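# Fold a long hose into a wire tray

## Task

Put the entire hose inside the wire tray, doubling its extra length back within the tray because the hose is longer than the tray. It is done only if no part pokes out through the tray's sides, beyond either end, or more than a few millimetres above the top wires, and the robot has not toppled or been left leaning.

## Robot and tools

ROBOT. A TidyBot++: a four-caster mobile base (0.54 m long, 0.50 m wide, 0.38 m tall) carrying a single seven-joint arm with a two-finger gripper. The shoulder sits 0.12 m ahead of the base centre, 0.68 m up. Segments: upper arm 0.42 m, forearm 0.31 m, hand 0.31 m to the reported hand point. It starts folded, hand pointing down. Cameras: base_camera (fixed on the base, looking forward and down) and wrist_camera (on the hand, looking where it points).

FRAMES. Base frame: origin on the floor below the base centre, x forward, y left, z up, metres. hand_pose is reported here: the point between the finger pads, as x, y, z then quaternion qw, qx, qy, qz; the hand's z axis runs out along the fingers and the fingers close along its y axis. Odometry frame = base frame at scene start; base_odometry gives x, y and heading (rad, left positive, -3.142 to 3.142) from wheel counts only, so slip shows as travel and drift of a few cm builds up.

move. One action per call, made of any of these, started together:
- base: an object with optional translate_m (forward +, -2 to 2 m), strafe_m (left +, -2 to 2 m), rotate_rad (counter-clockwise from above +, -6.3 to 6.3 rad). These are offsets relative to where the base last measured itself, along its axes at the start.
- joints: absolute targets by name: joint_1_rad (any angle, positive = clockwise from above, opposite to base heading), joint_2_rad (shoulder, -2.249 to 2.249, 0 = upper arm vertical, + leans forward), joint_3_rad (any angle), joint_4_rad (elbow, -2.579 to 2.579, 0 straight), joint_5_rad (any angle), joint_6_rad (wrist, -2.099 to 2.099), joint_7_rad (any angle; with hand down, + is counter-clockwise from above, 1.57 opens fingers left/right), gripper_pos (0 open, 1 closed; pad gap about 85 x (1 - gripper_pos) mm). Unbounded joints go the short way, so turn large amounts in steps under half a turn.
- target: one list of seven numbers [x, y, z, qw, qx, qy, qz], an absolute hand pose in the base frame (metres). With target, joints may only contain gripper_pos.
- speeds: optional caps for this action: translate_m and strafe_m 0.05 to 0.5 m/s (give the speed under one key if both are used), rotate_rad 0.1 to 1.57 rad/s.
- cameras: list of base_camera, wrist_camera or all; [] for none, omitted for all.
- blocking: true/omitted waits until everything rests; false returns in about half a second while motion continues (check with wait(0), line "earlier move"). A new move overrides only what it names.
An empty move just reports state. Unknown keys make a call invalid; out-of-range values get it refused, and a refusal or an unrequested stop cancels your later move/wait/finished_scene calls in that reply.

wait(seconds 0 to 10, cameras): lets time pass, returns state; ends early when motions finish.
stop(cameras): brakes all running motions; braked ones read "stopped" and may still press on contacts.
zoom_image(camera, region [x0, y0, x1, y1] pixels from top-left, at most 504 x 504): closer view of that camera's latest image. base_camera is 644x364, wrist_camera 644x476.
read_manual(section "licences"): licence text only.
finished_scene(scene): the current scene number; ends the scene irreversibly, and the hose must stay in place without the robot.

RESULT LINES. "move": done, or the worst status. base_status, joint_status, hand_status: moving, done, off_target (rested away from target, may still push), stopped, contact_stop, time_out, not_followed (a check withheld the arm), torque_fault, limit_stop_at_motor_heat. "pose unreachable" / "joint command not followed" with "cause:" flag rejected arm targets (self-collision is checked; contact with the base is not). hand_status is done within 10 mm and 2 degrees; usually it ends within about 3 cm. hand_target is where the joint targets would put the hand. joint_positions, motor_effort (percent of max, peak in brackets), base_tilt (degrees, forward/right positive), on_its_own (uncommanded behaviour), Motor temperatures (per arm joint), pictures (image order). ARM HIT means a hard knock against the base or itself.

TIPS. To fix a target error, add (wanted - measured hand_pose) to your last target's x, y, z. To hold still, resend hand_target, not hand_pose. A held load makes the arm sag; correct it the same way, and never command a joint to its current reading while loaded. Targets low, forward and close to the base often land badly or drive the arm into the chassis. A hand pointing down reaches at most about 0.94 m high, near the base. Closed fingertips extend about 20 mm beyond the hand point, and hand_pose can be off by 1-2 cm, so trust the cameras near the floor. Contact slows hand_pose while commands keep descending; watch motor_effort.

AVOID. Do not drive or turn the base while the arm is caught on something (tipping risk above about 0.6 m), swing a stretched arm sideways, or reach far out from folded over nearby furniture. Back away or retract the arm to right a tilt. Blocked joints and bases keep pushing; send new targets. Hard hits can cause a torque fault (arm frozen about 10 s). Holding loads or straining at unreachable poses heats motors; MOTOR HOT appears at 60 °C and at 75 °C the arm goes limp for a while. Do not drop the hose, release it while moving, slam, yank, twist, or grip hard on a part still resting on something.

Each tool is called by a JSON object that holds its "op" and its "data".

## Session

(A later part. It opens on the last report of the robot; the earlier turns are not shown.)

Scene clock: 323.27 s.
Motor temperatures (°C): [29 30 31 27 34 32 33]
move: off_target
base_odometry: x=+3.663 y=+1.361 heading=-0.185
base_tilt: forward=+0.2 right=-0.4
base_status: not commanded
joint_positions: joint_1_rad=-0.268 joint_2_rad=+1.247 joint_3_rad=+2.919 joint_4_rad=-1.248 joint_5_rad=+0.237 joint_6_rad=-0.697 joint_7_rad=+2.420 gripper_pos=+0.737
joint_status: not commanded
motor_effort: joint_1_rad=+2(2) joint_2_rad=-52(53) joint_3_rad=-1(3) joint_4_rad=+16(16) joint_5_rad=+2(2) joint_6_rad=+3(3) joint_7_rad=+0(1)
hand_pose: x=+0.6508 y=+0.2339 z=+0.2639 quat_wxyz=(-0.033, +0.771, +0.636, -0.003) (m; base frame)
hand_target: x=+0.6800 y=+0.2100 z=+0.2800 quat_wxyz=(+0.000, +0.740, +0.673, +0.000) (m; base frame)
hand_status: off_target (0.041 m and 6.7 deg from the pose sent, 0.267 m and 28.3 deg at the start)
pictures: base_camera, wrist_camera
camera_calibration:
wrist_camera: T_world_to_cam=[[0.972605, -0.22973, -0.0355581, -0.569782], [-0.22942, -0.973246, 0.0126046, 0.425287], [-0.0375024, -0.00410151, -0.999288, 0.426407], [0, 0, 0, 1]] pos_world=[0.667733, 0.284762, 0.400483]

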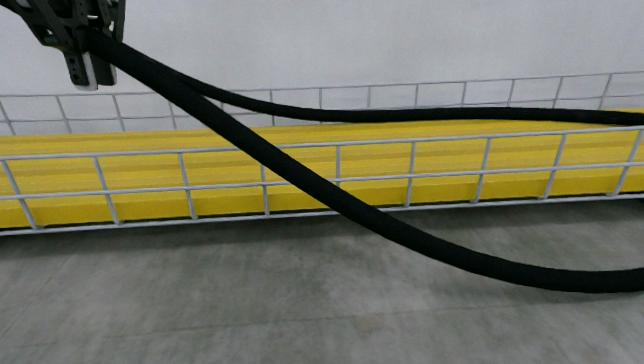

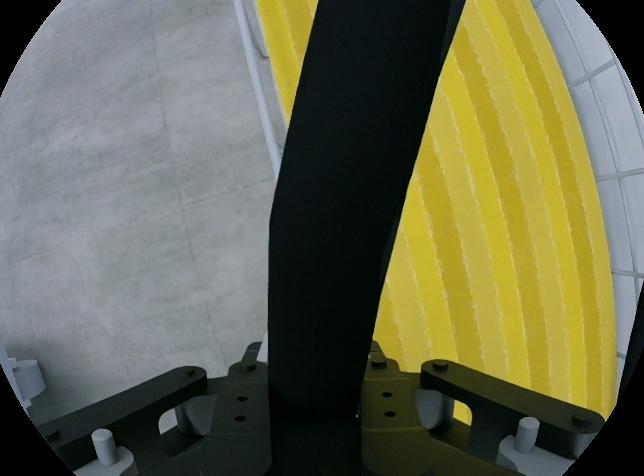

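{"op": "move", "data": {"target": [0.74, 0.15, 0.26, 0, 0.72, 0.694, 0]}}

{"op": "move", "data": {"target": [0.75, 0.14, 0.14, 0, 0.72, 0.694, 0]}}

Scene clock: 325.60 s.
Motor temperatures (°C): [29 30 31 27 34 32 33]
move: off_target
base_odometry: x=+3.663 y=+1.361 heading=-0.185
base_tilt: forward=+0.2 right=-0.4
base_status: not commanded
joint_positions: joint_1_rad=-0.167 joint_2_rad=+1.361 joint_3_rad=+2.912 joint_4_rad=-1.031 joint_5_rad=+0.237 joint_6_rad=-0.818 joint_7_rad=+2.651 gripper_pos=+0.737
joint_status: not commanded
motor_effort: joint_1_rad=+3(5) joint_2_rad=-55(56) joint_3_rad=-1(2) joint_4_rad=+19(19) joint_5_rad=+2(3) joint_6_rad=+5(5) joint_7_rad=+0(1)
hand_pose: x=+0.7056 y=+0.1781 z=+0.2388 quat_wxyz=(-0.034, +0.741, +0.670, -0.008) (m; base frame)
hand_target: x=+0.7400 y=+0.1500 z=+0.2600 quat_wxyz=(+0.000, +0.720, +0.694, +0.000) (m; base frame)
hand_status: off_target (0.049 m and 5.5 deg from the pose sent, 0.123 m and 9.7 deg at the start)
pictures: base_camera, wrist_camera
camera_calibration:
wrist_camera: T_world_to_cam=[[0.989265, -0.139859, -0.0423487, -0.662942], [-0.139339, -0.990131, 0.014992, 0.322656], [-0.0440276, -0.00893019, -0.99899, 0.408508], [0, 0, 0, 1]] pos_world=[0.71877, 0.230402, 0.375183]

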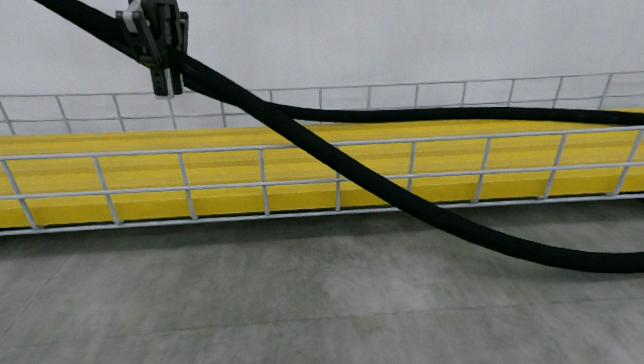

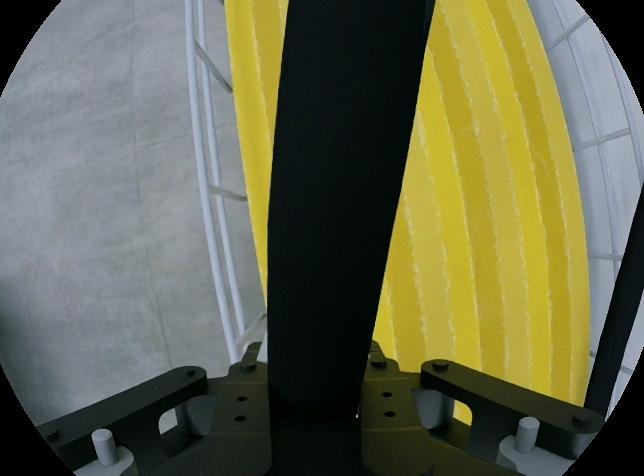

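Scene clock: 327.03 s.
Motor temperatures (°C): [29 30 31 27 34 32 33]
move: off_target
base_odometry: x=+3.663 y=+1.361 heading=-0.185
base_tilt: forward=+0.2 right=-0.4
base_status: not commanded
joint_positions: joint_1_rad=-0.171 joint_2_rad=+1.627 joint_3_rad=+2.934 joint_4_rad=-0.778 joint_5_rad=+0.237 joint_6_rad=-0.819 joint_7_rad=+2.726 gripper_pos=+0.750
joint_status: not commanded
motor_effort: joint_1_rad=+3(6) joint_2_rad=-54(55) joint_3_rad=-1(2) joint_4_rad=+18(20) joint_5_rad=+0(3) joint_6_rad=+5(7) joint_7_rad=-1(2)
hand_pose: x=+0.7106 y=+0.1606 z=+0.1224 quat_wxyz=(-0.033, +0.734, +0.678, -0.019) (m; base frame)
hand_target: x=+0.7500 y=+0.1400 z=+0.1400 quat_wxyz=(+0.000, +0.720, +0.694, +0.000) (m; base frame)
hand_status: off_target (0.048 m and 5.0 deg from the pose sent, 0.115 m and 5.5 deg at the start)
pictures: base_camera, wrist_camera
camera_calibration:
wrist_camera: T_world_to_cam=[[0.991455, -0.118297, -0.0549859, -0.6788], [-0.116603, -0.992628, 0.0330617, 0.28983], [-0.0584917, -0.0263676, -0.99794, 0.305254], [0, 0, 0, 1]] pos_world=[0.724649, 0.215443, 0.257719]

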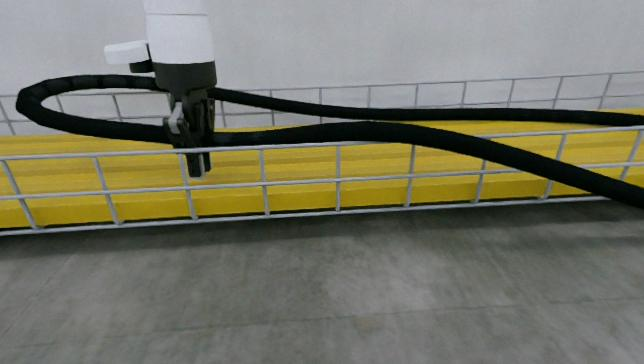

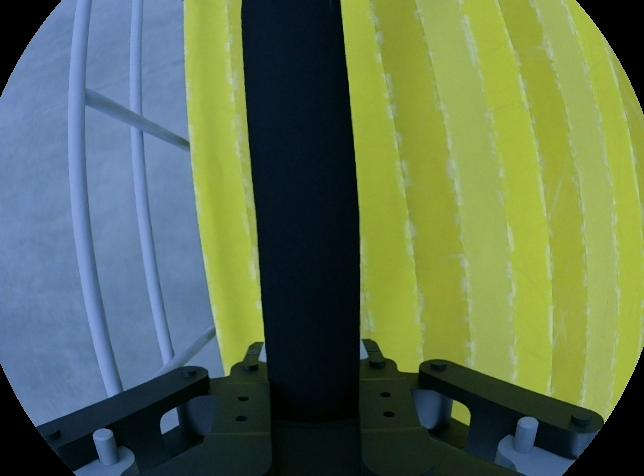

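{"op": "move", "data": {"joints": {"gripper_pos": 0.0}}}

Scene clock: 328.80 s.
Motor temperatures (°C): [29 30 31 27 34 32 33]
move: done
base_odometry: x=+3.664 y=+1.361 heading=-0.185
base_tilt: forward=+0.2 right=-0.3
base_status: not commanded
joint_positions: joint_1_rad=-0.171 joint_2_rad=+1.629 joint_3_rad=+2.939 joint_4_rad=-0.756 joint_5_rad=+0.237 joint_6_rad=-0.818 joint_7_rad=+2.726 gripper_pos=+0.000
joint_status: all done
motor_effort: joint_1_rad=+1(3) joint_2_rad=-55(57) joint_3_rad=-2(4) joint_4_rad=+17(19) joint_5_rad=+0(1) joint_6_rad=+4(5) joint_7_rad=-1(2)
hand_pose: x=+0.7227 y=+0.1590 z=+0.1252 quat_wxyz=(-0.025, +0.736, +0.677, -0.011) (m; base frame)
hand_target: x=+0.7500 y=+0.1400 z=+0.1400 quat_wxyz=(+0.000, +0.720, +0.694, +0.000) (m; base frame)
hand_status: not commanded
pictures: base_camera, wrist_camera
camera_calibration:
wrist_camera: T_world_to_cam=[[0.991877, -0.122902, -0.0328021, -0.693078], [-0.121892, -0.992053, 0.0311933, 0.293567], [-0.0363752, -0.0269416, -0.998975, 0.293026], [0, 0, 0, 1]] pos_world=[0.733891, 0.213948, 0.260834]

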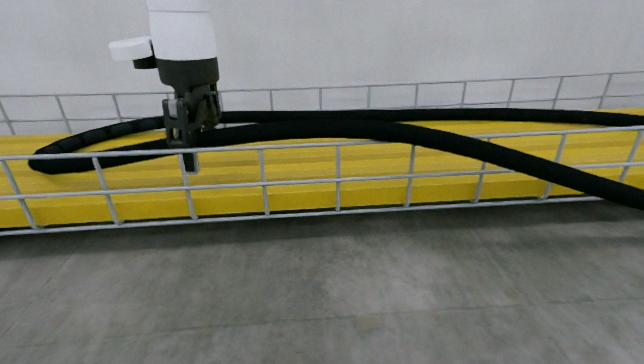

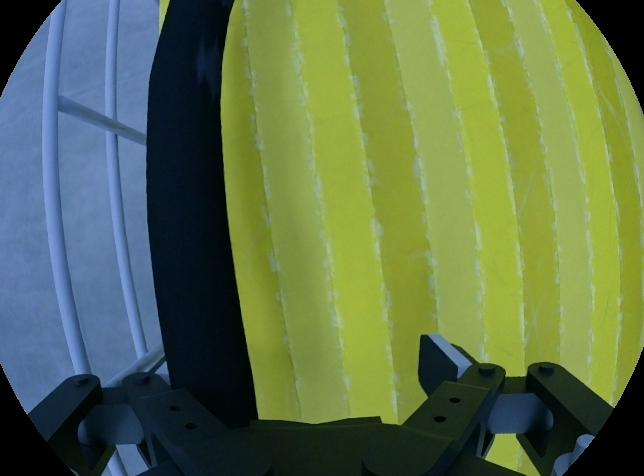

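{"op": "move", "data": {"target": [0.70, 0.14, 0.26, 0, 0.72, 0.694, 0]}}

{"op": "move", "data": {"target": [0.38, -0.15, 0.65, 0.1, 0.70, 0.70, -0.1]}}

Scene clock: 331.17 s.
Motor temperatures (°C): [29 30 31 27 34 32 33]
move: off_target
base_odometry: x=+3.664 y=+1.361 heading=-0.185
base_tilt: forward=+0.2 right=-0.4
base_status: not commanded
joint_positions: joint_1_rad=-0.131 joint_2_rad=+1.334 joint_3_rad=+2.916 joint_4_rad=-1.206 joint_5_rad=+0.286 joint_6_rad=-0.764 joint_7_rad=+2.687 gripper_pos=+0.000
joint_status: not commanded
motor_effort: joint_1_rad=+0(1) joint_2_rad=-50(55) joint_3_rad=-3(5) joint_4_rad=+13(17) joint_5_rad=+0(1) joint_6_rad=+1(7) joint_7_rad=+0(1)
hand_pose: x=+0.6479 y=+0.1412 z=+0.2229 quat_wxyz=(-0.045, +0.717, +0.694, -0.050) (m; base frame)
hand_target: x=+0.7000 y=+0.1400 z=+0.2600 quat_wxyz=(+0.000, +0.720, +0.694, +0.000) (m; base frame)
hand_status: off_target (0.064 m and 7.7 deg from the pose sent, 0.138 m and 4.2 deg at the start)
pictures: base_camera, wrist_camera
camera_calibration:
wrist_camera: T_world_to_cam=[[0.990909, -0.072292, -0.113457, -0.606496], [-0.0657758, -0.996019, 0.0601669, 0.22146], [-0.117355, -0.0521573, -0.991719, 0.441754], [0, 0, 0, 1]] pos_world=[0.667391, 0.199774, 0.35596]

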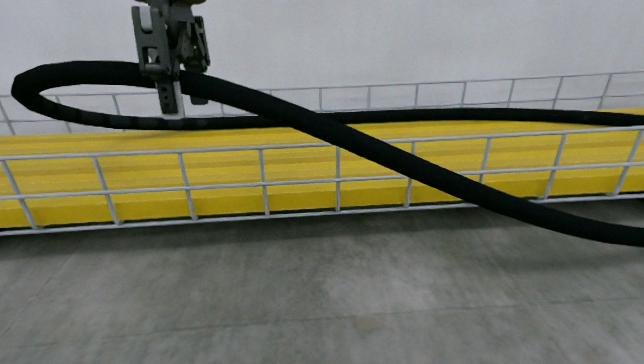

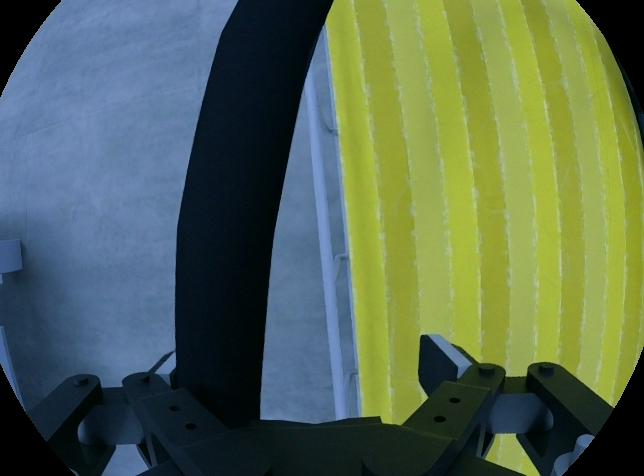

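Scene clock: 333.73 s.
Motor temperatures (°C): [29 30 31 27 34 32 33]
move: off_target
base_odometry: x=+3.664 y=+1.361 heading=-0.185
base_tilt: forward=+0.2 right=-0.4
base_status: not commanded
joint_positions: joint_1_rad=+0.073 joint_2_rad=+0.011 joint_3_rad=+3.275 joint_4_rad=-2.085 joint_5_rad=+0.286 joint_6_rad=-0.961 joint_7_rad=+3.156 gripper_pos=+0.000
joint_status: not commanded
motor_effort: joint_1_rad=+0(2) joint_2_rad=-16(53) joint_3_rad=+1(4) joint_4_rad=+17(17) joint_5_rad=+2(2) joint_6_rad=+0(1) joint_7_rad=-1(1)
hand_pose: x=+0.4077 y=-0.1326 z=+0.6439 quat_wxyz=(+0.109, +0.714, +0.688, -0.068) (m; base frame)
hand_target: x=+0.3800 y=-0.1500 z=+0.6500 quat_wxyz=(+0.100, +0.700, +0.700, -0.100) (m; base frame)
hand_status: off_target (0.033 m and 4.3 deg from the pose sent, 0.582 m and 17.8 deg at the start)
pictures: base_camera, wrist_camera
camera_calibration:
wrist_camera: T_world_to_cam=[[0.993913, -0.0625894, 0.0906614, -0.471856], [-0.0864158, -0.953359, 0.289203, -0.225795], [0.0683318, -0.295277, -0.952965, 0.683924], [0, 0, 0, 1]] pos_world=[0.402738, -0.04285, 0.759836]

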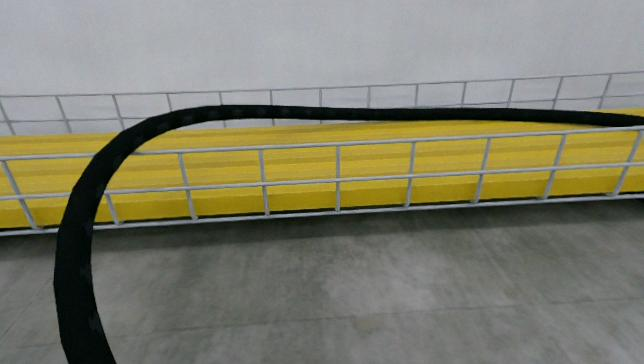

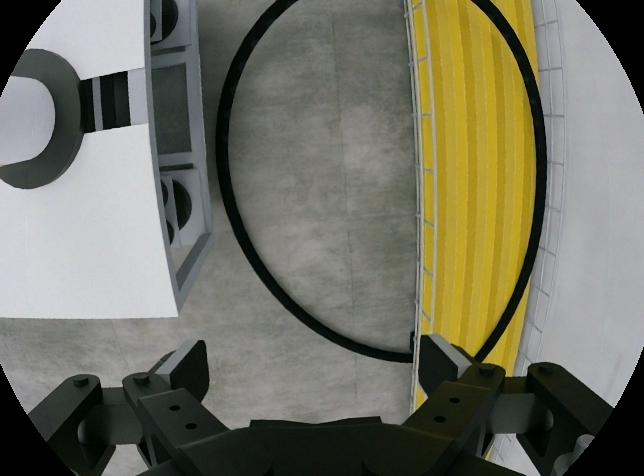

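{"op": "move", "data": {"target": [0.38, 0.1, 0.62, 0, 0.65, 0.76, 0]}}

Scene clock: 336.40 s.
Motor temperatures (°C): [29 30 31 27 34 32 33]
move: off_target
base_odometry: x=+3.664 y=+1.361 heading=-0.185
base_tilt: forward=+0.1 right=-0.4
base_status: not commanded
joint_positions: joint_1_rad=-0.141 joint_2_rad=+0.021 joint_3_rad=+2.942 joint_4_rad=-2.087 joint_5_rad=+0.091 joint_6_rad=-0.961 joint_7_rad=+2.979 gripper_pos=+0.000
joint_status: not commanded
motor_effort: joint_1_rad=+0(1) joint_2_rad=-17(17) joint_3_rad=+1(2) joint_4_rad=+16(17) joint_5_rad=+0(2) joint_6_rad=+1(1) joint_7_rad=+0(1)
hand_pose: x=+0.4084 y=+0.0799 z=+0.6319 quat_wxyz=(+0.049, +0.622, +0.782, +0.013) (m; base frame)
hand_target: x=+0.3800 y=+0.1000 z=+0.6200 quat_wxyz=(+0.000, +0.650, +0.760, +0.000) (m; base frame)
hand_status: off_target (0.037 m and 7.1 deg from the pose sent, 0.235 m and 18.4 deg at the start)
pictures: base_camera, wrist_camera
camera_calibration:
wrist_camera: T_world_to_cam=[[0.976545, 0.188526, 0.104011, -0.479521], [0.177771, -0.978504, 0.10453, -0.00883952], [0.121482, -0.0835882, -0.989068, 0.719377], [0, 0, 0, 1]] pos_world=[0.382454, 0.141884, 0.762312]

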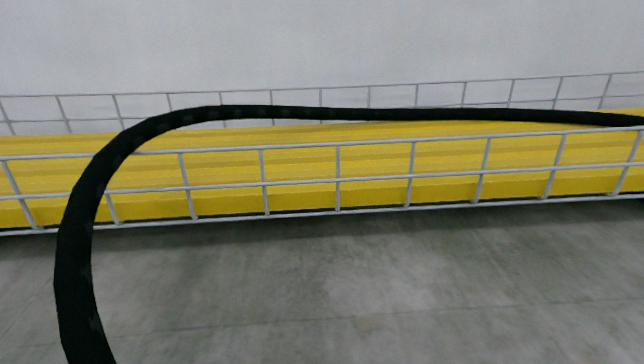

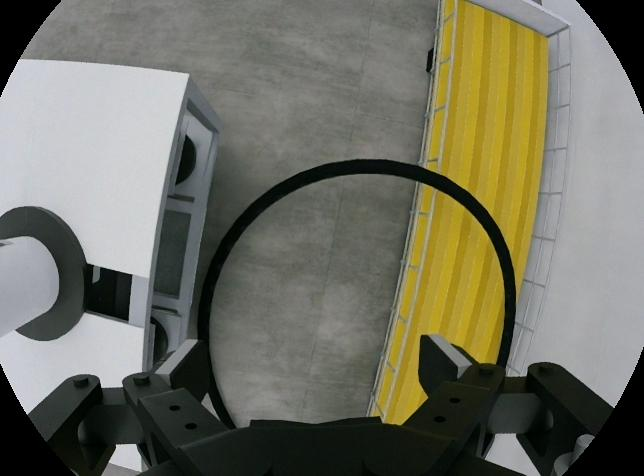

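{"op": "move", "data": {"target": [0.40, 0.125, 0.15, 0, 0.93, 0.367, 0]}}

{"op": "move", "data": {"target": [0.40, 0.125, 0.07, 0, 0.93, 0.367, 0]}}

Scene clock: 340.80 s.
Motor temperatures (°C): [29 30 30 27 34 32 33]
move: off_target
base_odometry: x=+3.664 y=+1.361 heading=-0.185
base_tilt: forward=+0.2 right=-0.4
base_status: not commanded
joint_positions: joint_1_rad=-0.425 joint_2_rad=+1.380 joint_3_rad=+3.154 joint_4_rad=-2.089 joint_5_rad=+0.090 joint_6_rad=+0.290 joint_7_rad=+1.859 gripper_pos=+0.000
joint_status: not commanded
motor_effort: joint_1_rad=+0(1) joint_2_rad=-33(36) joint_3_rad=+0(2) joint_4_rad=-5(17) joint_5_rad=+0(1) joint_6_rad=+0(1) joint_7_rad=-1(1)
hand_pose: x=+0.3913 y=+0.1257 z=+0.1528 quat_wxyz=(-0.006, +0.922, +0.387, -0.020) (m; base frame)
hand_target: x=+0.4000 y=+0.1250 z=+0.1500 quat_wxyz=(+0.000, +0.930, +0.367, +0.000) (m; base frame)
hand_status: off_target (0.009 m and 3.4 deg from the pose sent, 0.484 m and 60.2 deg at the start)
pictures: base_camera, wrist_camera
camera_calibration:
wrist_camera: T_world_to_cam=[[0.686042, -0.727546, -0.00486924, -0.176248], [-0.725009, -0.68418, 0.0791234, 0.409225], [-0.0608973, -0.0507517, -0.996853, 0.319854], [0, 0, 0, 1]] pos_world=[0.437084, 0.167988, 0.28561]

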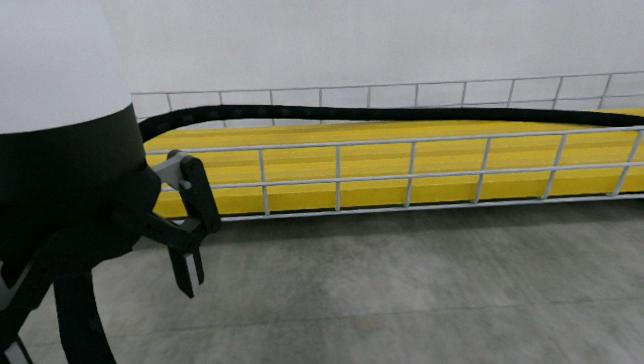

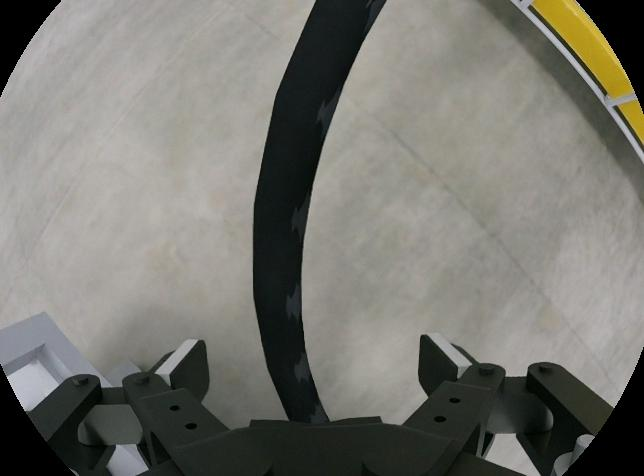

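Scene clock: 341.97 s.
Motor temperatures (°C): [29 30 30 27 34 32 33]
move: off_target
base_odometry: x=+3.664 y=+1.361 heading=-0.185
base_tilt: forward=+0.2 right=-0.3
base_status: not commanded
joint_positions: joint_1_rad=-0.428 joint_2_rad=+1.582 joint_3_rad=+3.156 joint_4_rad=-1.937 joint_5_rad=+0.090 joint_6_rad=+0.315 joint_7_rad=+1.848 gripper_pos=+0.000
joint_status: not commanded
motor_effort: joint_1_rad=+0(0) joint_2_rad=-33(36) joint_3_rad=+0(1) joint_4_rad=-6(6) joint_5_rad=+0(1) joint_6_rad=-1(1) joint_7_rad=+0(1)
hand_pose: x=+0.3779 y=+0.1199 z=+0.0741 quat_wxyz=(-0.006, +0.923, +0.385, -0.032) (m; base frame)
hand_target: x=+0.4000 y=+0.1250 z=+0.0700 quat_wxyz=(+0.000, +0.930, +0.367, +0.000) (m; base frame)
hand_status: off_target (0.023 m and 4.3 deg from the pose sent, 0.083 m and 3.4 deg at the start)
pictures: base_camera, wrist_camera
camera_calibration:
wrist_camera: T_world_to_cam=[[0.681782, -0.731449, -0.012482, -0.168981], [-0.726783, -0.679181, 0.102471, 0.400106], [-0.0834298, -0.0607911, -0.994658, 0.249812], [0, 0, 0, 1]] pos_world=[0.42684, 0.16333, 0.205369]

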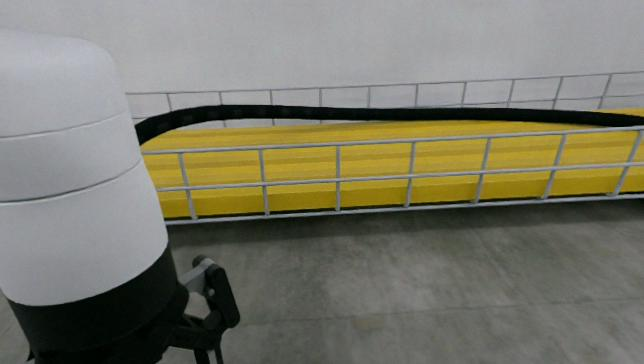

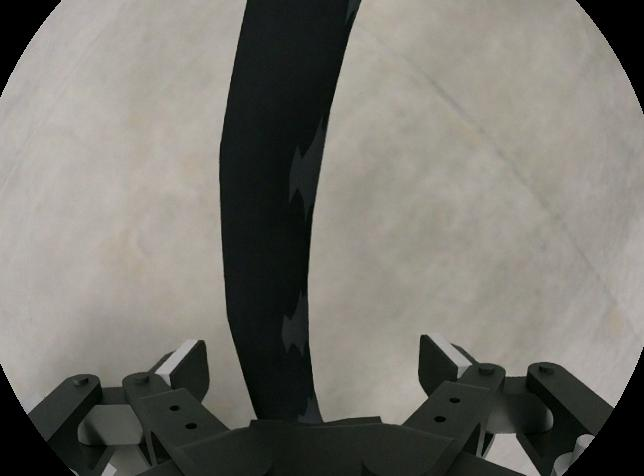

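{"op": "move", "data": {"target": [0.40, 0.13, 0.035, 0, 0.93, 0.367, 0]}}

{"op": "move", "data": {"joints": {"gripper_pos": 0.88}, "cameras": []}}

{"op": "move", "data": {"target": [0.42, 0.15, 0.30, 0, 0.87, 0.493, 0]}}

{"op": "move", "data": {"target": [0.74, 0.15, 0.27, 0, 0.72, 0.694, 0]}}

{"op": "move", "data": {"target": [0.76, 0.15, 0.14, 0, 0.72, 0.694, 0]}}

Scene clock: 344.13 s.
Motor temperatures (°C): [29 30 30 27 34 32 33]
move: off_target
base_odometry: x=+3.664 y=+1.361 heading=-0.185
base_tilt: forward=+0.2 right=-0.4
base_status: not commanded
joint_positions: joint_1_rad=-0.440 joint_2_rad=+1.656 joint_3_rad=+3.156 joint_4_rad=-1.838 joint_5_rad=+0.090 joint_6_rad=+0.315 joint_7_rad=+1.845 gripper_pos=+0.000
joint_status: not commanded
motor_effort: joint_1_rad=+0(0) joint_2_rad=-33(35) joint_3_rad=+0(1) joint_4_rad=-5(6) joint_5_rad=+0(1) joint_6_rad=+0(1) joint_7_rad=+0(1)
hand_pose: x=+0.3882 y=+0.1282 z=+0.0397 quat_wxyz=(-0.006, +0.921, +0.389, -0.020) (m; base frame)
hand_target: x=+0.4000 y=+0.1300 z=+0.0350 quat_wxyz=(+0.000, +0.930, +0.367, +0.000) (m; base frame)
hand_status: off_target (0.013 m and 3.7 deg from the pose sent, 0.046 m and 4.3 deg at the start)
pictures: base_camera, wrist_camera
camera_calibration:
wrist_camera: T_world_to_cam=[[0.689234, -0.724522, -0.00488769, -0.174429], [-0.721943, -0.68732, 0.0799309, 0.416819], [-0.0612711, -0.0515625, -0.996788, 0.207318], [0, 0, 0, 1]] pos_world=[0.433845, 0.1708, 0.172483]

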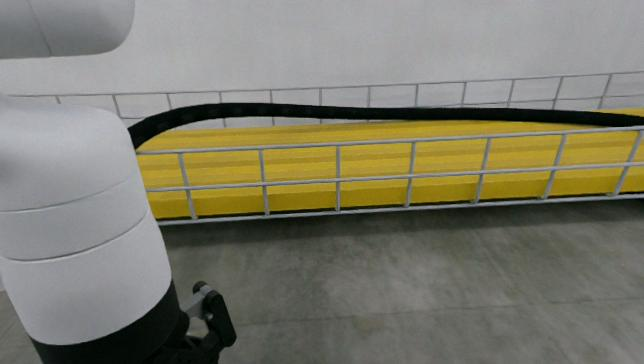

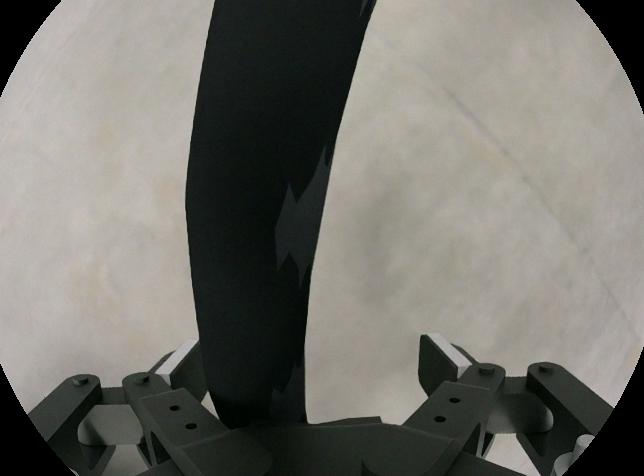

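Scene clock: 345.17 s.
Motor temperatures (°C): [29 30 30 27 34 32 33]
move: off_target
base_odometry: x=+3.664 y=+1.361 heading=-0.185
base_tilt: forward=+0.2 right=-0.3
base_status: not commanded
joint_positions: joint_1_rad=-0.443 joint_2_rad=+1.657 joint_3_rad=+3.156 joint_4_rad=-1.838 joint_5_rad=+0.090 joint_6_rad=+0.315 joint_7_rad=+1.845 gripper_pos=+0.752
joint_status: gripper_pos off_target (ended at +0.752, target +0.880)
motor_effort: joint_1_rad=+0(1) joint_2_rad=-33(34) joint_3_rad=+1(2) joint_4_rad=-4(5) joint_5_rad=+0(0) joint_6_rad=+0(1) joint_7_rad=+0(1)
hand_pose: x=+0.3874 y=+0.1288 z=+0.0395 quat_wxyz=(-0.006, +0.920, +0.391, -0.020) (m; base frame)
hand_target: x=+0.4000 y=+0.1300 z=+0.0350 quat_wxyz=(+0.000, +0.930, +0.367, +0.000) (m; base frame)
hand_status: not commanded
pictures: none
No camera images: "cameras" was empty.

Scene clock: 347.13 s.
Motor temperatures (°C): [29 30 30 27 34 32 33]
move: off_target
base_odometry: x=+3.664 y=+1.361 heading=-0.185
base_tilt: forward=+0.2 right=-0.3
base_status: not commanded
joint_positions: joint_1_rad=-0.444 joint_2_rad=+1.008 joint_3_rad=+3.156 joint_4_rad=-2.203 joint_5_rad=+0.197 joint_6_rad=+0.071 joint_7_rad=+1.845 gripper_pos=+0.755
joint_status: not commanded
motor_effort: joint_1_rad=-1(1) joint_2_rad=-36(39) joint_3_rad=+1(2) joint_4_rad=+1(5) joint_5_rad=+1(1) joint_6_rad=+1(2) joint_7_rad=-1(1)
hand_pose: x=+0.4211 y=+0.1420 z=+0.2813 quat_wxyz=(-0.001, +0.899, +0.438, +0.000) (m; base frame)
hand_target: x=+0.4200 y=+0.1500 z=+0.3000 quat_wxyz=(+0.000, +0.870, +0.493, +0.000) (m; base frame)
hand_status: off_target (0.020 m and 7.1 deg from the pose sent, 0.263 m and 13.3 deg at the start)
pictures: base_camera, wrist_camera
camera_calibration:
wrist_camera: T_world_to_cam=[[0.762612, -0.646589, 0.0186046, -0.234507], [-0.646661, -0.761357, 0.0465344, 0.418938], [-0.0159239, -0.0475186, -0.998743, 0.431707], [0, 0, 0, 1]] pos_world=[0.456623, 0.187845, 0.416033]

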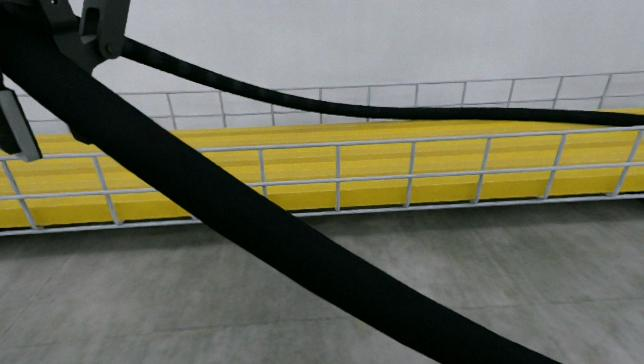

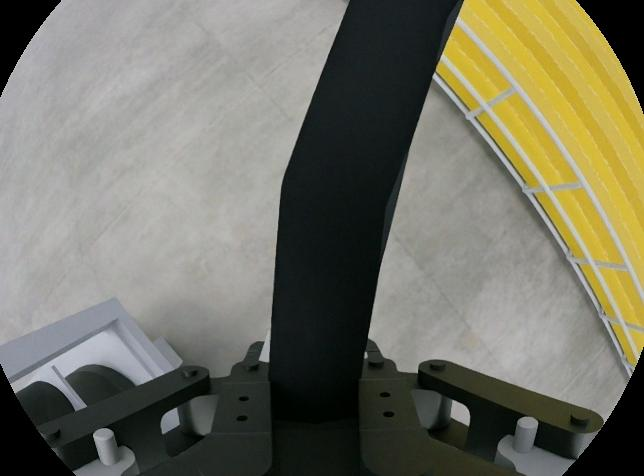

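Scene clock: 349.63 s.
Motor temperatures (°C): [29 30 30 27 34 32 33]
move: off_target
base_odometry: x=+3.664 y=+1.361 heading=-0.185
base_tilt: forward=+0.2 right=-0.4
base_status: not commanded
joint_positions: joint_1_rad=-0.170 joint_2_rad=+1.340 joint_3_rad=+2.921 joint_4_rad=-1.037 joint_5_rad=+0.198 joint_6_rad=-0.822 joint_7_rad=+2.646 gripper_pos=+0.756
joint_status: not commanded
motor_effort: joint_1_rad=+2(2) joint_2_rad=-55(55) joint_3_rad=-1(2) joint_4_rad=+19(19) joint_5_rad=+2(3) joint_6_rad=+4(4) joint_7_rad=+0(2)
hand_pose: x=+0.7070 y=+0.1830 z=+0.2498 quat_wxyz=(-0.041, +0.751, +0.659, -0.002) (m; base frame)
hand_target: x=+0.7400 y=+0.1500 z=+0.2700 quat_wxyz=(+0.000, +0.720, +0.694, +0.000) (m; base frame)
hand_status: off_target (0.051 m and 7.1 deg from the pose sent, 0.319 m and 35.9 deg at the start)
pictures: base_camera, wrist_camera
camera_calibration:
wrist_camera: T_world_to_cam=[[0.984517, -0.169275, -0.0455133, -0.653696], [-0.169487, -0.985532, -0.000815585, 0.351975], [-0.0447168, 0.00851689, -0.998963, 0.416892], [0, 0, 0, 1]] pos_world=[0.721873, 0.232678, 0.386995]

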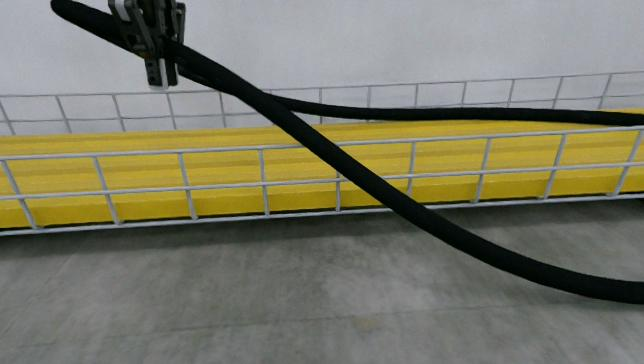

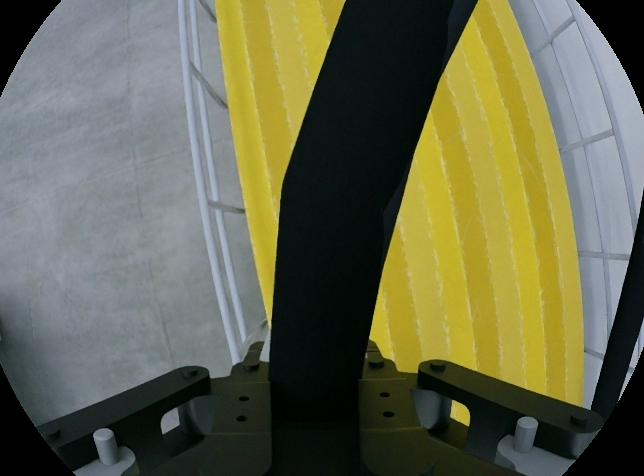

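Scene clock: 351.17 s.
Motor temperatures (°C): [29 30 30 27 34 32 33]
move: off_target
base_odometry: x=+3.664 y=+1.361 heading=-0.185
base_tilt: forward=+0.2 right=-0.4
base_status: not commanded
joint_positions: joint_1_rad=-0.197 joint_2_rad=+1.649 joint_3_rad=+2.947 joint_4_rad=-0.687 joint_5_rad=+0.198 joint_6_rad=-0.854 joint_7_rad=+2.737 gripper_pos=+0.759
joint_status: not commanded
motor_effort: joint_1_rad=+4(6) joint_2_rad=-55(55) joint_3_rad=+0(2) joint_4_rad=+18(20) joint_5_rad=+1(4) joint_6_rad=+6(7) joint_7_rad=+0(1)
hand_pose: x=+0.7306 y=+0.1765 z=+0.1264 quat_wxyz=(-0.030, +0.736, +0.676, -0.005) (m; base frame)
hand_target: x=+0.7600 y=+0.1500 z=+0.1400 quat_wxyz=(+0.000, +0.720, +0.694, +0.000) (m; base frame)
hand_status: off_target (0.042 m and 4.4 deg from the pose sent, 0.126 m and 7.1 deg at the start)
pictures: base_camera, wrist_camera
camera_calibration:
wrist_camera: T_world_to_cam=[[0.991712, -0.124668, -0.0310538, -0.698575], [-0.124204, -0.99212, 0.0164489, 0.315418], [-0.0328597, -0.0124556, -0.999382, 0.289823], [0, 0, 0, 1]] pos_world=[0.741485, 0.229453, 0.262763]

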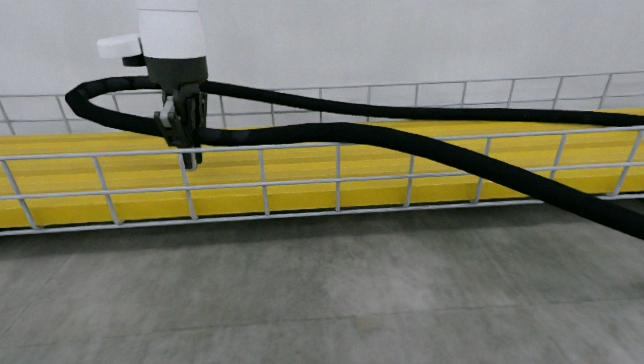

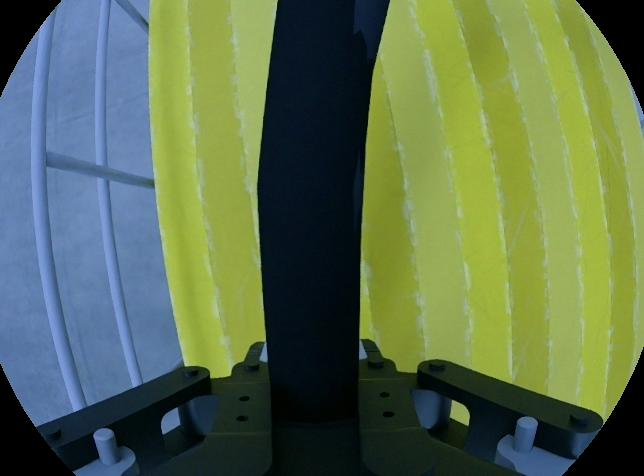

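{"op": "move", "data": {"joints": {"gripper_pos": 0.0}}}

{"op": "move", "data": {"target": [0.745, 0.15, 0.19, 0, 0.74, 0.673, 0]}}

Scene clock: 352.93 s.
Motor temperatures (°C): [29 30 30 27 34 32 33]
move: done
base_odometry: x=+3.664 y=+1.361 heading=-0.185
base_tilt: forward=+0.2 right=-0.4
base_status: not commanded
joint_positions: joint_1_rad=-0.197 joint_2_rad=+1.657 joint_3_rad=+2.950 joint_4_rad=-0.681 joint_5_rad=+0.198 joint_6_rad=-0.854 joint_7_rad=+2.738 gripper_pos=+0.000
joint_status: all done
motor_effort: joint_1_rad=+2(4) joint_2_rad=-56(56) joint_3_rad=-1(1) joint_4_rad=+18(19) joint_5_rad=+2(2) joint_6_rad=+4(6) joint_7_rad=+0(1)
hand_pose: x=+0.7299 y=+0.1747 z=+0.1226 quat_wxyz=(-0.029, +0.736, +0.676, -0.006) (m; base frame)
hand_target: x=+0.7600 y=+0.1500 z=+0.1400 quat_wxyz=(+0.000, +0.720, +0.694, +0.000) (m; base frame)
hand_status: not commanded
pictures: base_camera, wrist_camera
camera_calibration:
wrist_camera: T_world_to_cam=[[0.991729, -0.12438, -0.0316719, -0.698206], [-0.123805, -0.992115, 0.0195089, 0.312919], [-0.0338487, -0.0154264, -0.999308, 0.287283], [0, 0, 0, 1]] pos_world=[0.740896, 0.22804, 0.258866]

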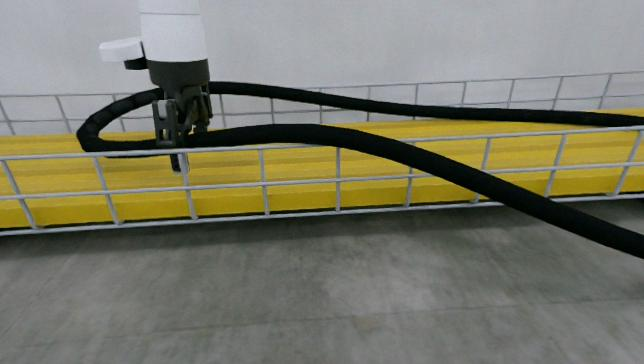

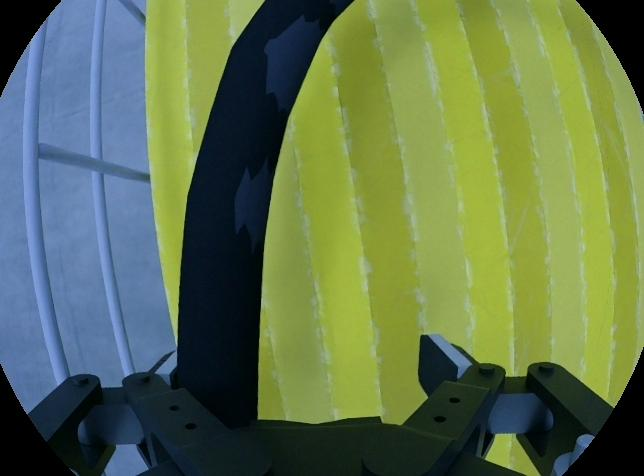

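Scene clock: 354.17 s.
Motor temperatures (°C): [29 30 30 27 34 32 33]
move: off_target
base_odometry: x=+3.664 y=+1.361 heading=-0.185
base_tilt: forward=+0.2 right=-0.4
base_status: not commanded
joint_positions: joint_1_rad=-0.183 joint_2_rad=+1.541 joint_3_rad=+2.950 joint_4_rad=-0.852 joint_5_rad=+0.201 joint_6_rad=-0.837 joint_7_rad=+2.725 gripper_pos=+0.000
joint_status: not commanded
motor_effort: joint_1_rad=+1(3) joint_2_rad=-51(56) joint_3_rad=+0(2) joint_4_rad=+14(18) joint_5_rad=+1(2) joint_6_rad=+0(5) joint_7_rad=+0(1)
hand_pose: x=+0.7085 y=+0.1695 z=+0.1609 quat_wxyz=(-0.038, +0.734, +0.678, -0.021) (m; base frame)
hand_target: x=+0.7450 y=+0.1500 z=+0.1900 quat_wxyz=(+0.000, +0.740, +0.673, +0.000) (m; base frame)
hand_status: off_target (0.051 m and 5.1 deg from the pose sent, 0.073 m and 3.4 deg at the start)
pictures: base_camera, wrist_camera
camera_calibration:
wrist_camera: T_world_to_cam=[[0.990925, -0.117722, -0.064875, -0.671614], [-0.115996, -0.992803, 0.0297763, 0.297313], [-0.0679135, -0.0219809, -0.997449, 0.349686], [0, 0, 0, 1]] pos_world=[0.723755, 0.223796, 0.29637]

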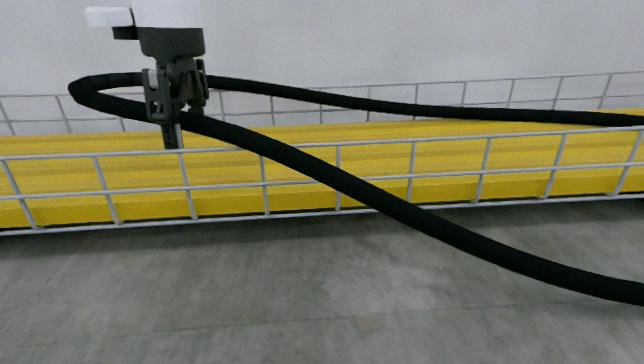

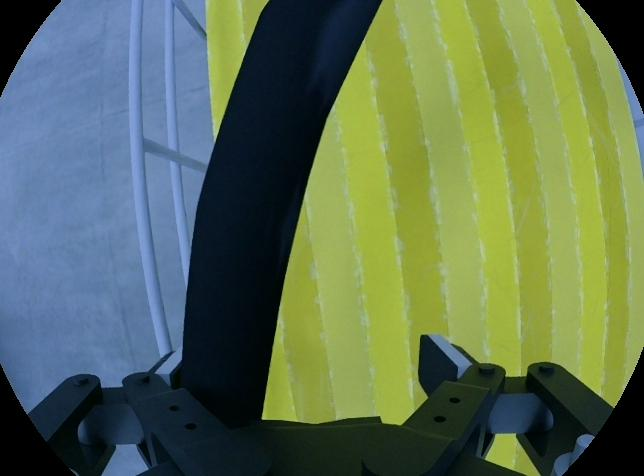

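{"op": "move", "data": {"target": [0.73, 0.14, 0.14, 0, 0.80, 0.6, 0]}}

Scene clock: 357.43 s.
Motor temperatures (°C): [29 30 30 27 34 32 33]
move: off_target
base_odometry: x=+3.664 y=+1.361 heading=-0.185
base_tilt: forward=+0.2 right=-0.3
base_status: not commanded
joint_positions: joint_1_rad=-0.178 joint_2_rad=+1.556 joint_3_rad=+2.957 joint_4_rad=-0.862 joint_5_rad=+0.201 joint_6_rad=-0.794 joint_7_rad=+2.559 gripper_pos=+0.000
joint_status: not commanded
motor_effort: joint_1_rad=+1(2) joint_2_rad=-50(52) joint_3_rad=-1(3) joint_4_rad=+14(15) joint_5_rad=+1(1) joint_6_rad=+2(3) joint_7_rad=+0(1)
hand_pose: x=+0.7095 y=+0.1649 z=+0.1487 quat_wxyz=(-0.032, +0.789, +0.613, -0.017) (m; base frame)
hand_target: x=+0.7300 y=+0.1400 z=+0.1400 quat_wxyz=(+0.000, +0.800, +0.600, +0.000) (m; base frame)
hand_status: off_target (0.033 m and 4.6 deg from the pose sent, 0.042 m and 12.8 deg at the start)
pictures: base_camera, wrist_camera
camera_calibration:
wrist_camera: T_world_to_cam=[[0.957214, -0.284873, -0.050888, -0.624589], [-0.283255, -0.958341, 0.0367376, 0.405194], [-0.0592335, -0.0207514, -0.998028, 0.331148], [0, 0, 0, 1]] pos_world=[0.732253, 0.217258, 0.283826]

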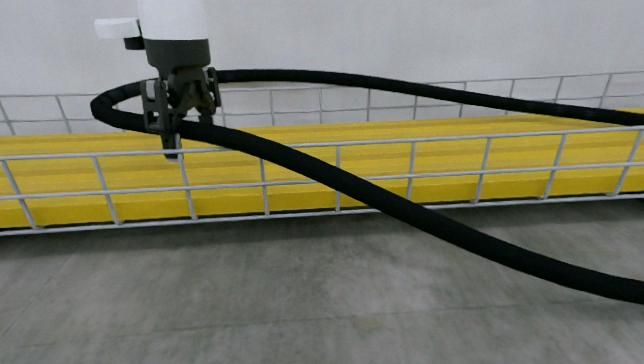

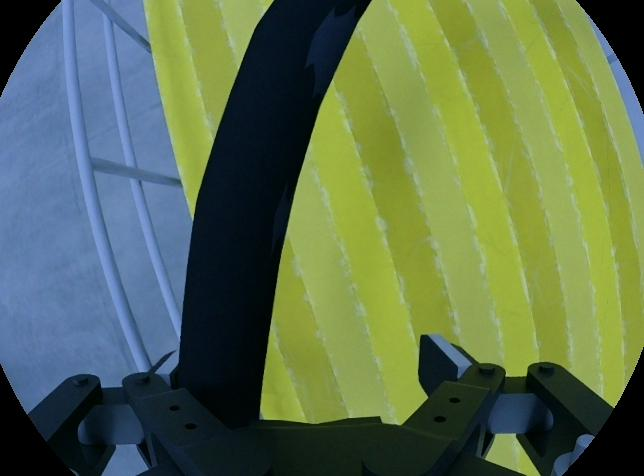

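{"op": "move", "data": {"target": [0.76, 0.16, 0.35, 0, 0.70, 0.714, 0]}}

{"op": "move", "data": {"target": [0.50, 0.1, 0.60, 0, 0.68, 0.733, 0]}}

Scene clock: 363.50 s.
Motor temperatures (°C): [29 30 30 27 34 32 33]
move: off_target
base_odometry: x=+3.664 y=+1.361 heading=-0.185
base_tilt: forward=+0.2 right=-0.4
base_status: not commanded
joint_positions: joint_1_rad=-0.178 joint_2_rad=+1.263 joint_3_rad=+2.927 joint_4_rad=-0.921 joint_5_rad=+0.201 joint_6_rad=-0.982 joint_7_rad=+2.739 gripper_pos=+0.000
joint_status: not commanded
motor_effort: joint_1_rad=+1(2) joint_2_rad=-54(61) joint_3_rad=-2(3) joint_4_rad=+18(19) joint_5_rad=+1(2) joint_6_rad=+2(3) joint_7_rad=-1(1)
hand_pose: x=+0.7494 y=+0.1804 z=+0.3252 quat_wxyz=(-0.018, +0.722, +0.691, +0.006) (m; base frame)
hand_target: x=+0.7600 y=+0.1600 z=+0.3500 quat_wxyz=(+0.000, +0.700, +0.714, +0.000) (m; base frame)
hand_status: off_target (0.034 m and 4.3 deg from the pose sent, 0.208 m and 16.0 deg at the start)
pictures: base_camera, wrist_camera
camera_calibration:
wrist_camera: T_world_to_cam=[[0.996432, -0.0843987, 0.000988257, -0.731733], [-0.0844043, -0.996339, 0.0135549, 0.290162], [-0.000159381, -0.01359, -0.999908, 0.465084], [0, 0, 0, 1]] pos_world=[0.753687, 0.233663, 0.461831]

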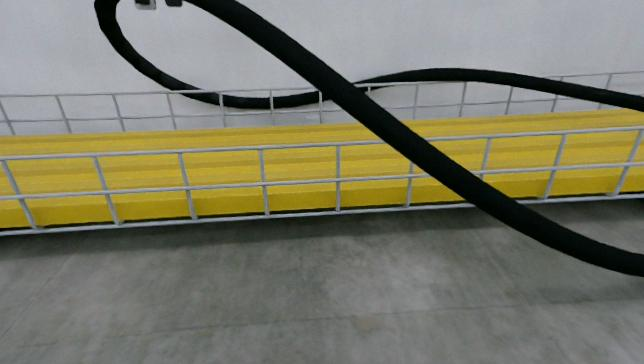

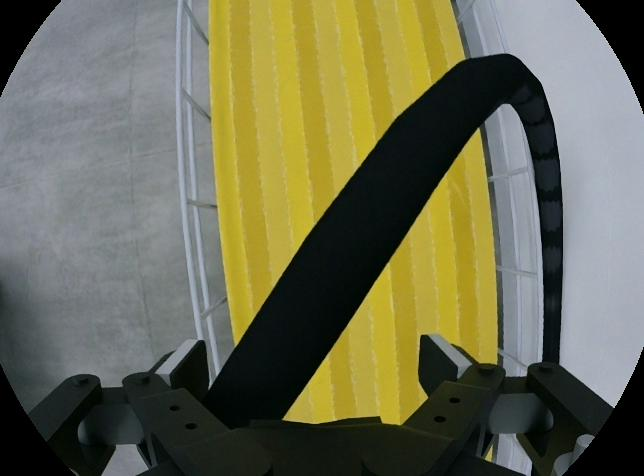

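Scene clock: 365.70 s.
Motor temperatures (°C): [29 30 30 27 34 32 33]
move: off_target
base_odometry: x=+3.664 y=+1.361 heading=-0.185
base_tilt: forward=+0.2 right=-0.3
base_status: not commanded
joint_positions: joint_1_rad=-0.003 joint_2_rad=+0.374 joint_3_rad=+2.809 joint_4_rad=-1.807 joint_5_rad=+0.201 joint_6_rad=-0.982 joint_7_rad=+2.770 gripper_pos=+0.000
joint_status: not commanded
motor_effort: joint_1_rad=+0(2) joint_2_rad=-27(56) joint_3_rad=-1(4) joint_4_rad=+15(18) joint_5_rad=+0(1) joint_6_rad=+0(2) joint_7_rad=-1(1)
hand_pose: x=+0.5171 y=+0.0880 z=+0.5902 quat_wxyz=(+0.023, +0.688, +0.726, -0.008) (m; base frame)
hand_target: x=+0.5000 y=+0.1000 z=+0.6000 quat_wxyz=(+0.000, +0.680, +0.733, +0.000) (m; base frame)
hand_status: off_target (0.023 m and 3.0 deg from the pose sent, 0.380 m and 7.2 deg at the start)
pictures: base_camera, wrist_camera
camera_calibration:
wrist_camera: T_world_to_cam=[[0.999025, 0.014912, 0.0415486, -0.542415], [0.011122, -0.99588, 0.0899996, 0.0803703], [0.0427194, -0.0894498, -0.995075, 0.71036], [0, 0, 0, 1]] pos_world=[0.510646, 0.151669, 0.722165]

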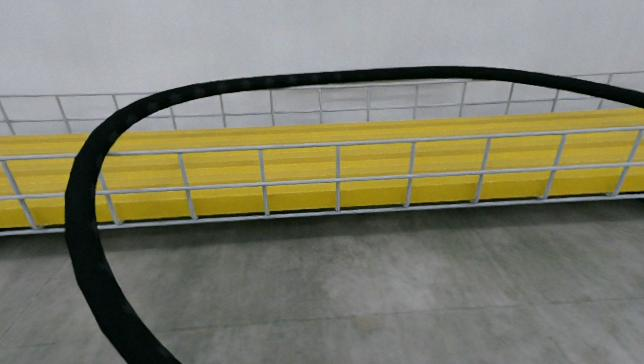

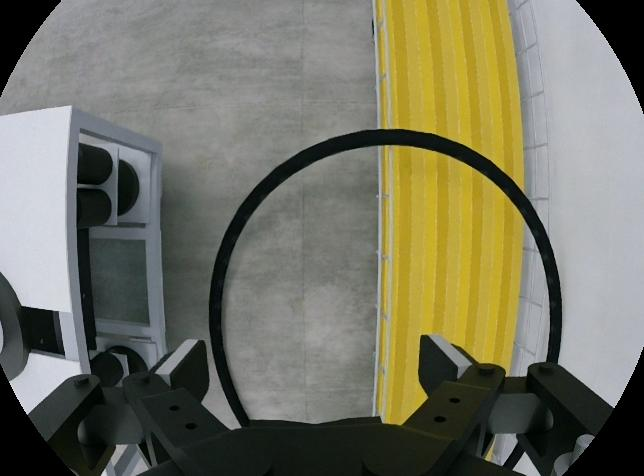

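{"op": "move", "data": {"target": [0.35, -0.2, 0.70, 0.183, 0.683, 0.683, -0.183]}}

Scene clock: 368.33 s.
Motor temperatures (°C): [29 30 30 27 34 32 33]
move: off_target
base_odometry: x=+3.664 y=+1.361 heading=-0.185
base_tilt: forward=+0.2 right=-0.3
base_status: not commanded
joint_positions: joint_1_rad=-0.003 joint_2_rad=-0.100 joint_3_rad=+3.301 joint_4_rad=-2.108 joint_5_rad=+0.521 joint_6_rad=-1.073 joint_7_rad=+2.995 gripper_pos=+0.000
joint_status: not commanded
motor_effort: joint_1_rad=+0(1) joint_2_rad=-13(29) joint_3_rad=+0(2) joint_4_rad=+17(18) joint_5_rad=+3(3) joint_6_rad=+0(1) joint_7_rad=-1(1)
hand_pose: x=+0.3732 y=-0.1765 z=+0.6870 quat_wxyz=(+0.177, +0.711, +0.667, -0.137) (m; base frame)
hand_target: x=+0.3500 y=-0.2000 z=+0.7000 quat_wxyz=(+0.183, +0.683, +0.683, -0.183) (m; base frame)
hand_status: off_target (0.036 m and 6.4 deg from the pose sent, 0.351 m and 27.7 deg at the start)
pictures: base_camera, wrist_camera
camera_calibration:
wrist_camera: T_world_to_cam=[[0.991685, -0.0750114, 0.104569, -0.455142], [-0.115759, -0.874953, 0.470168, -0.382596], [0.0562249, -0.478363, -0.87636, 0.634009], [0, 0, 0, 1]] pos_world=[0.371421, -0.0656075, 0.783098]

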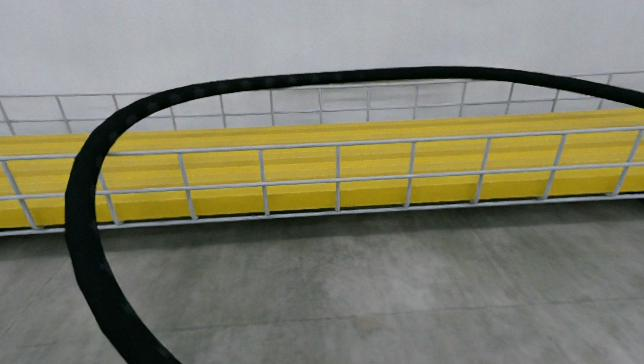

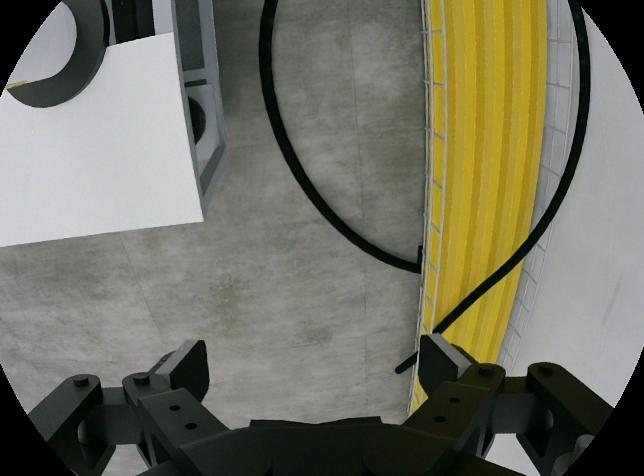

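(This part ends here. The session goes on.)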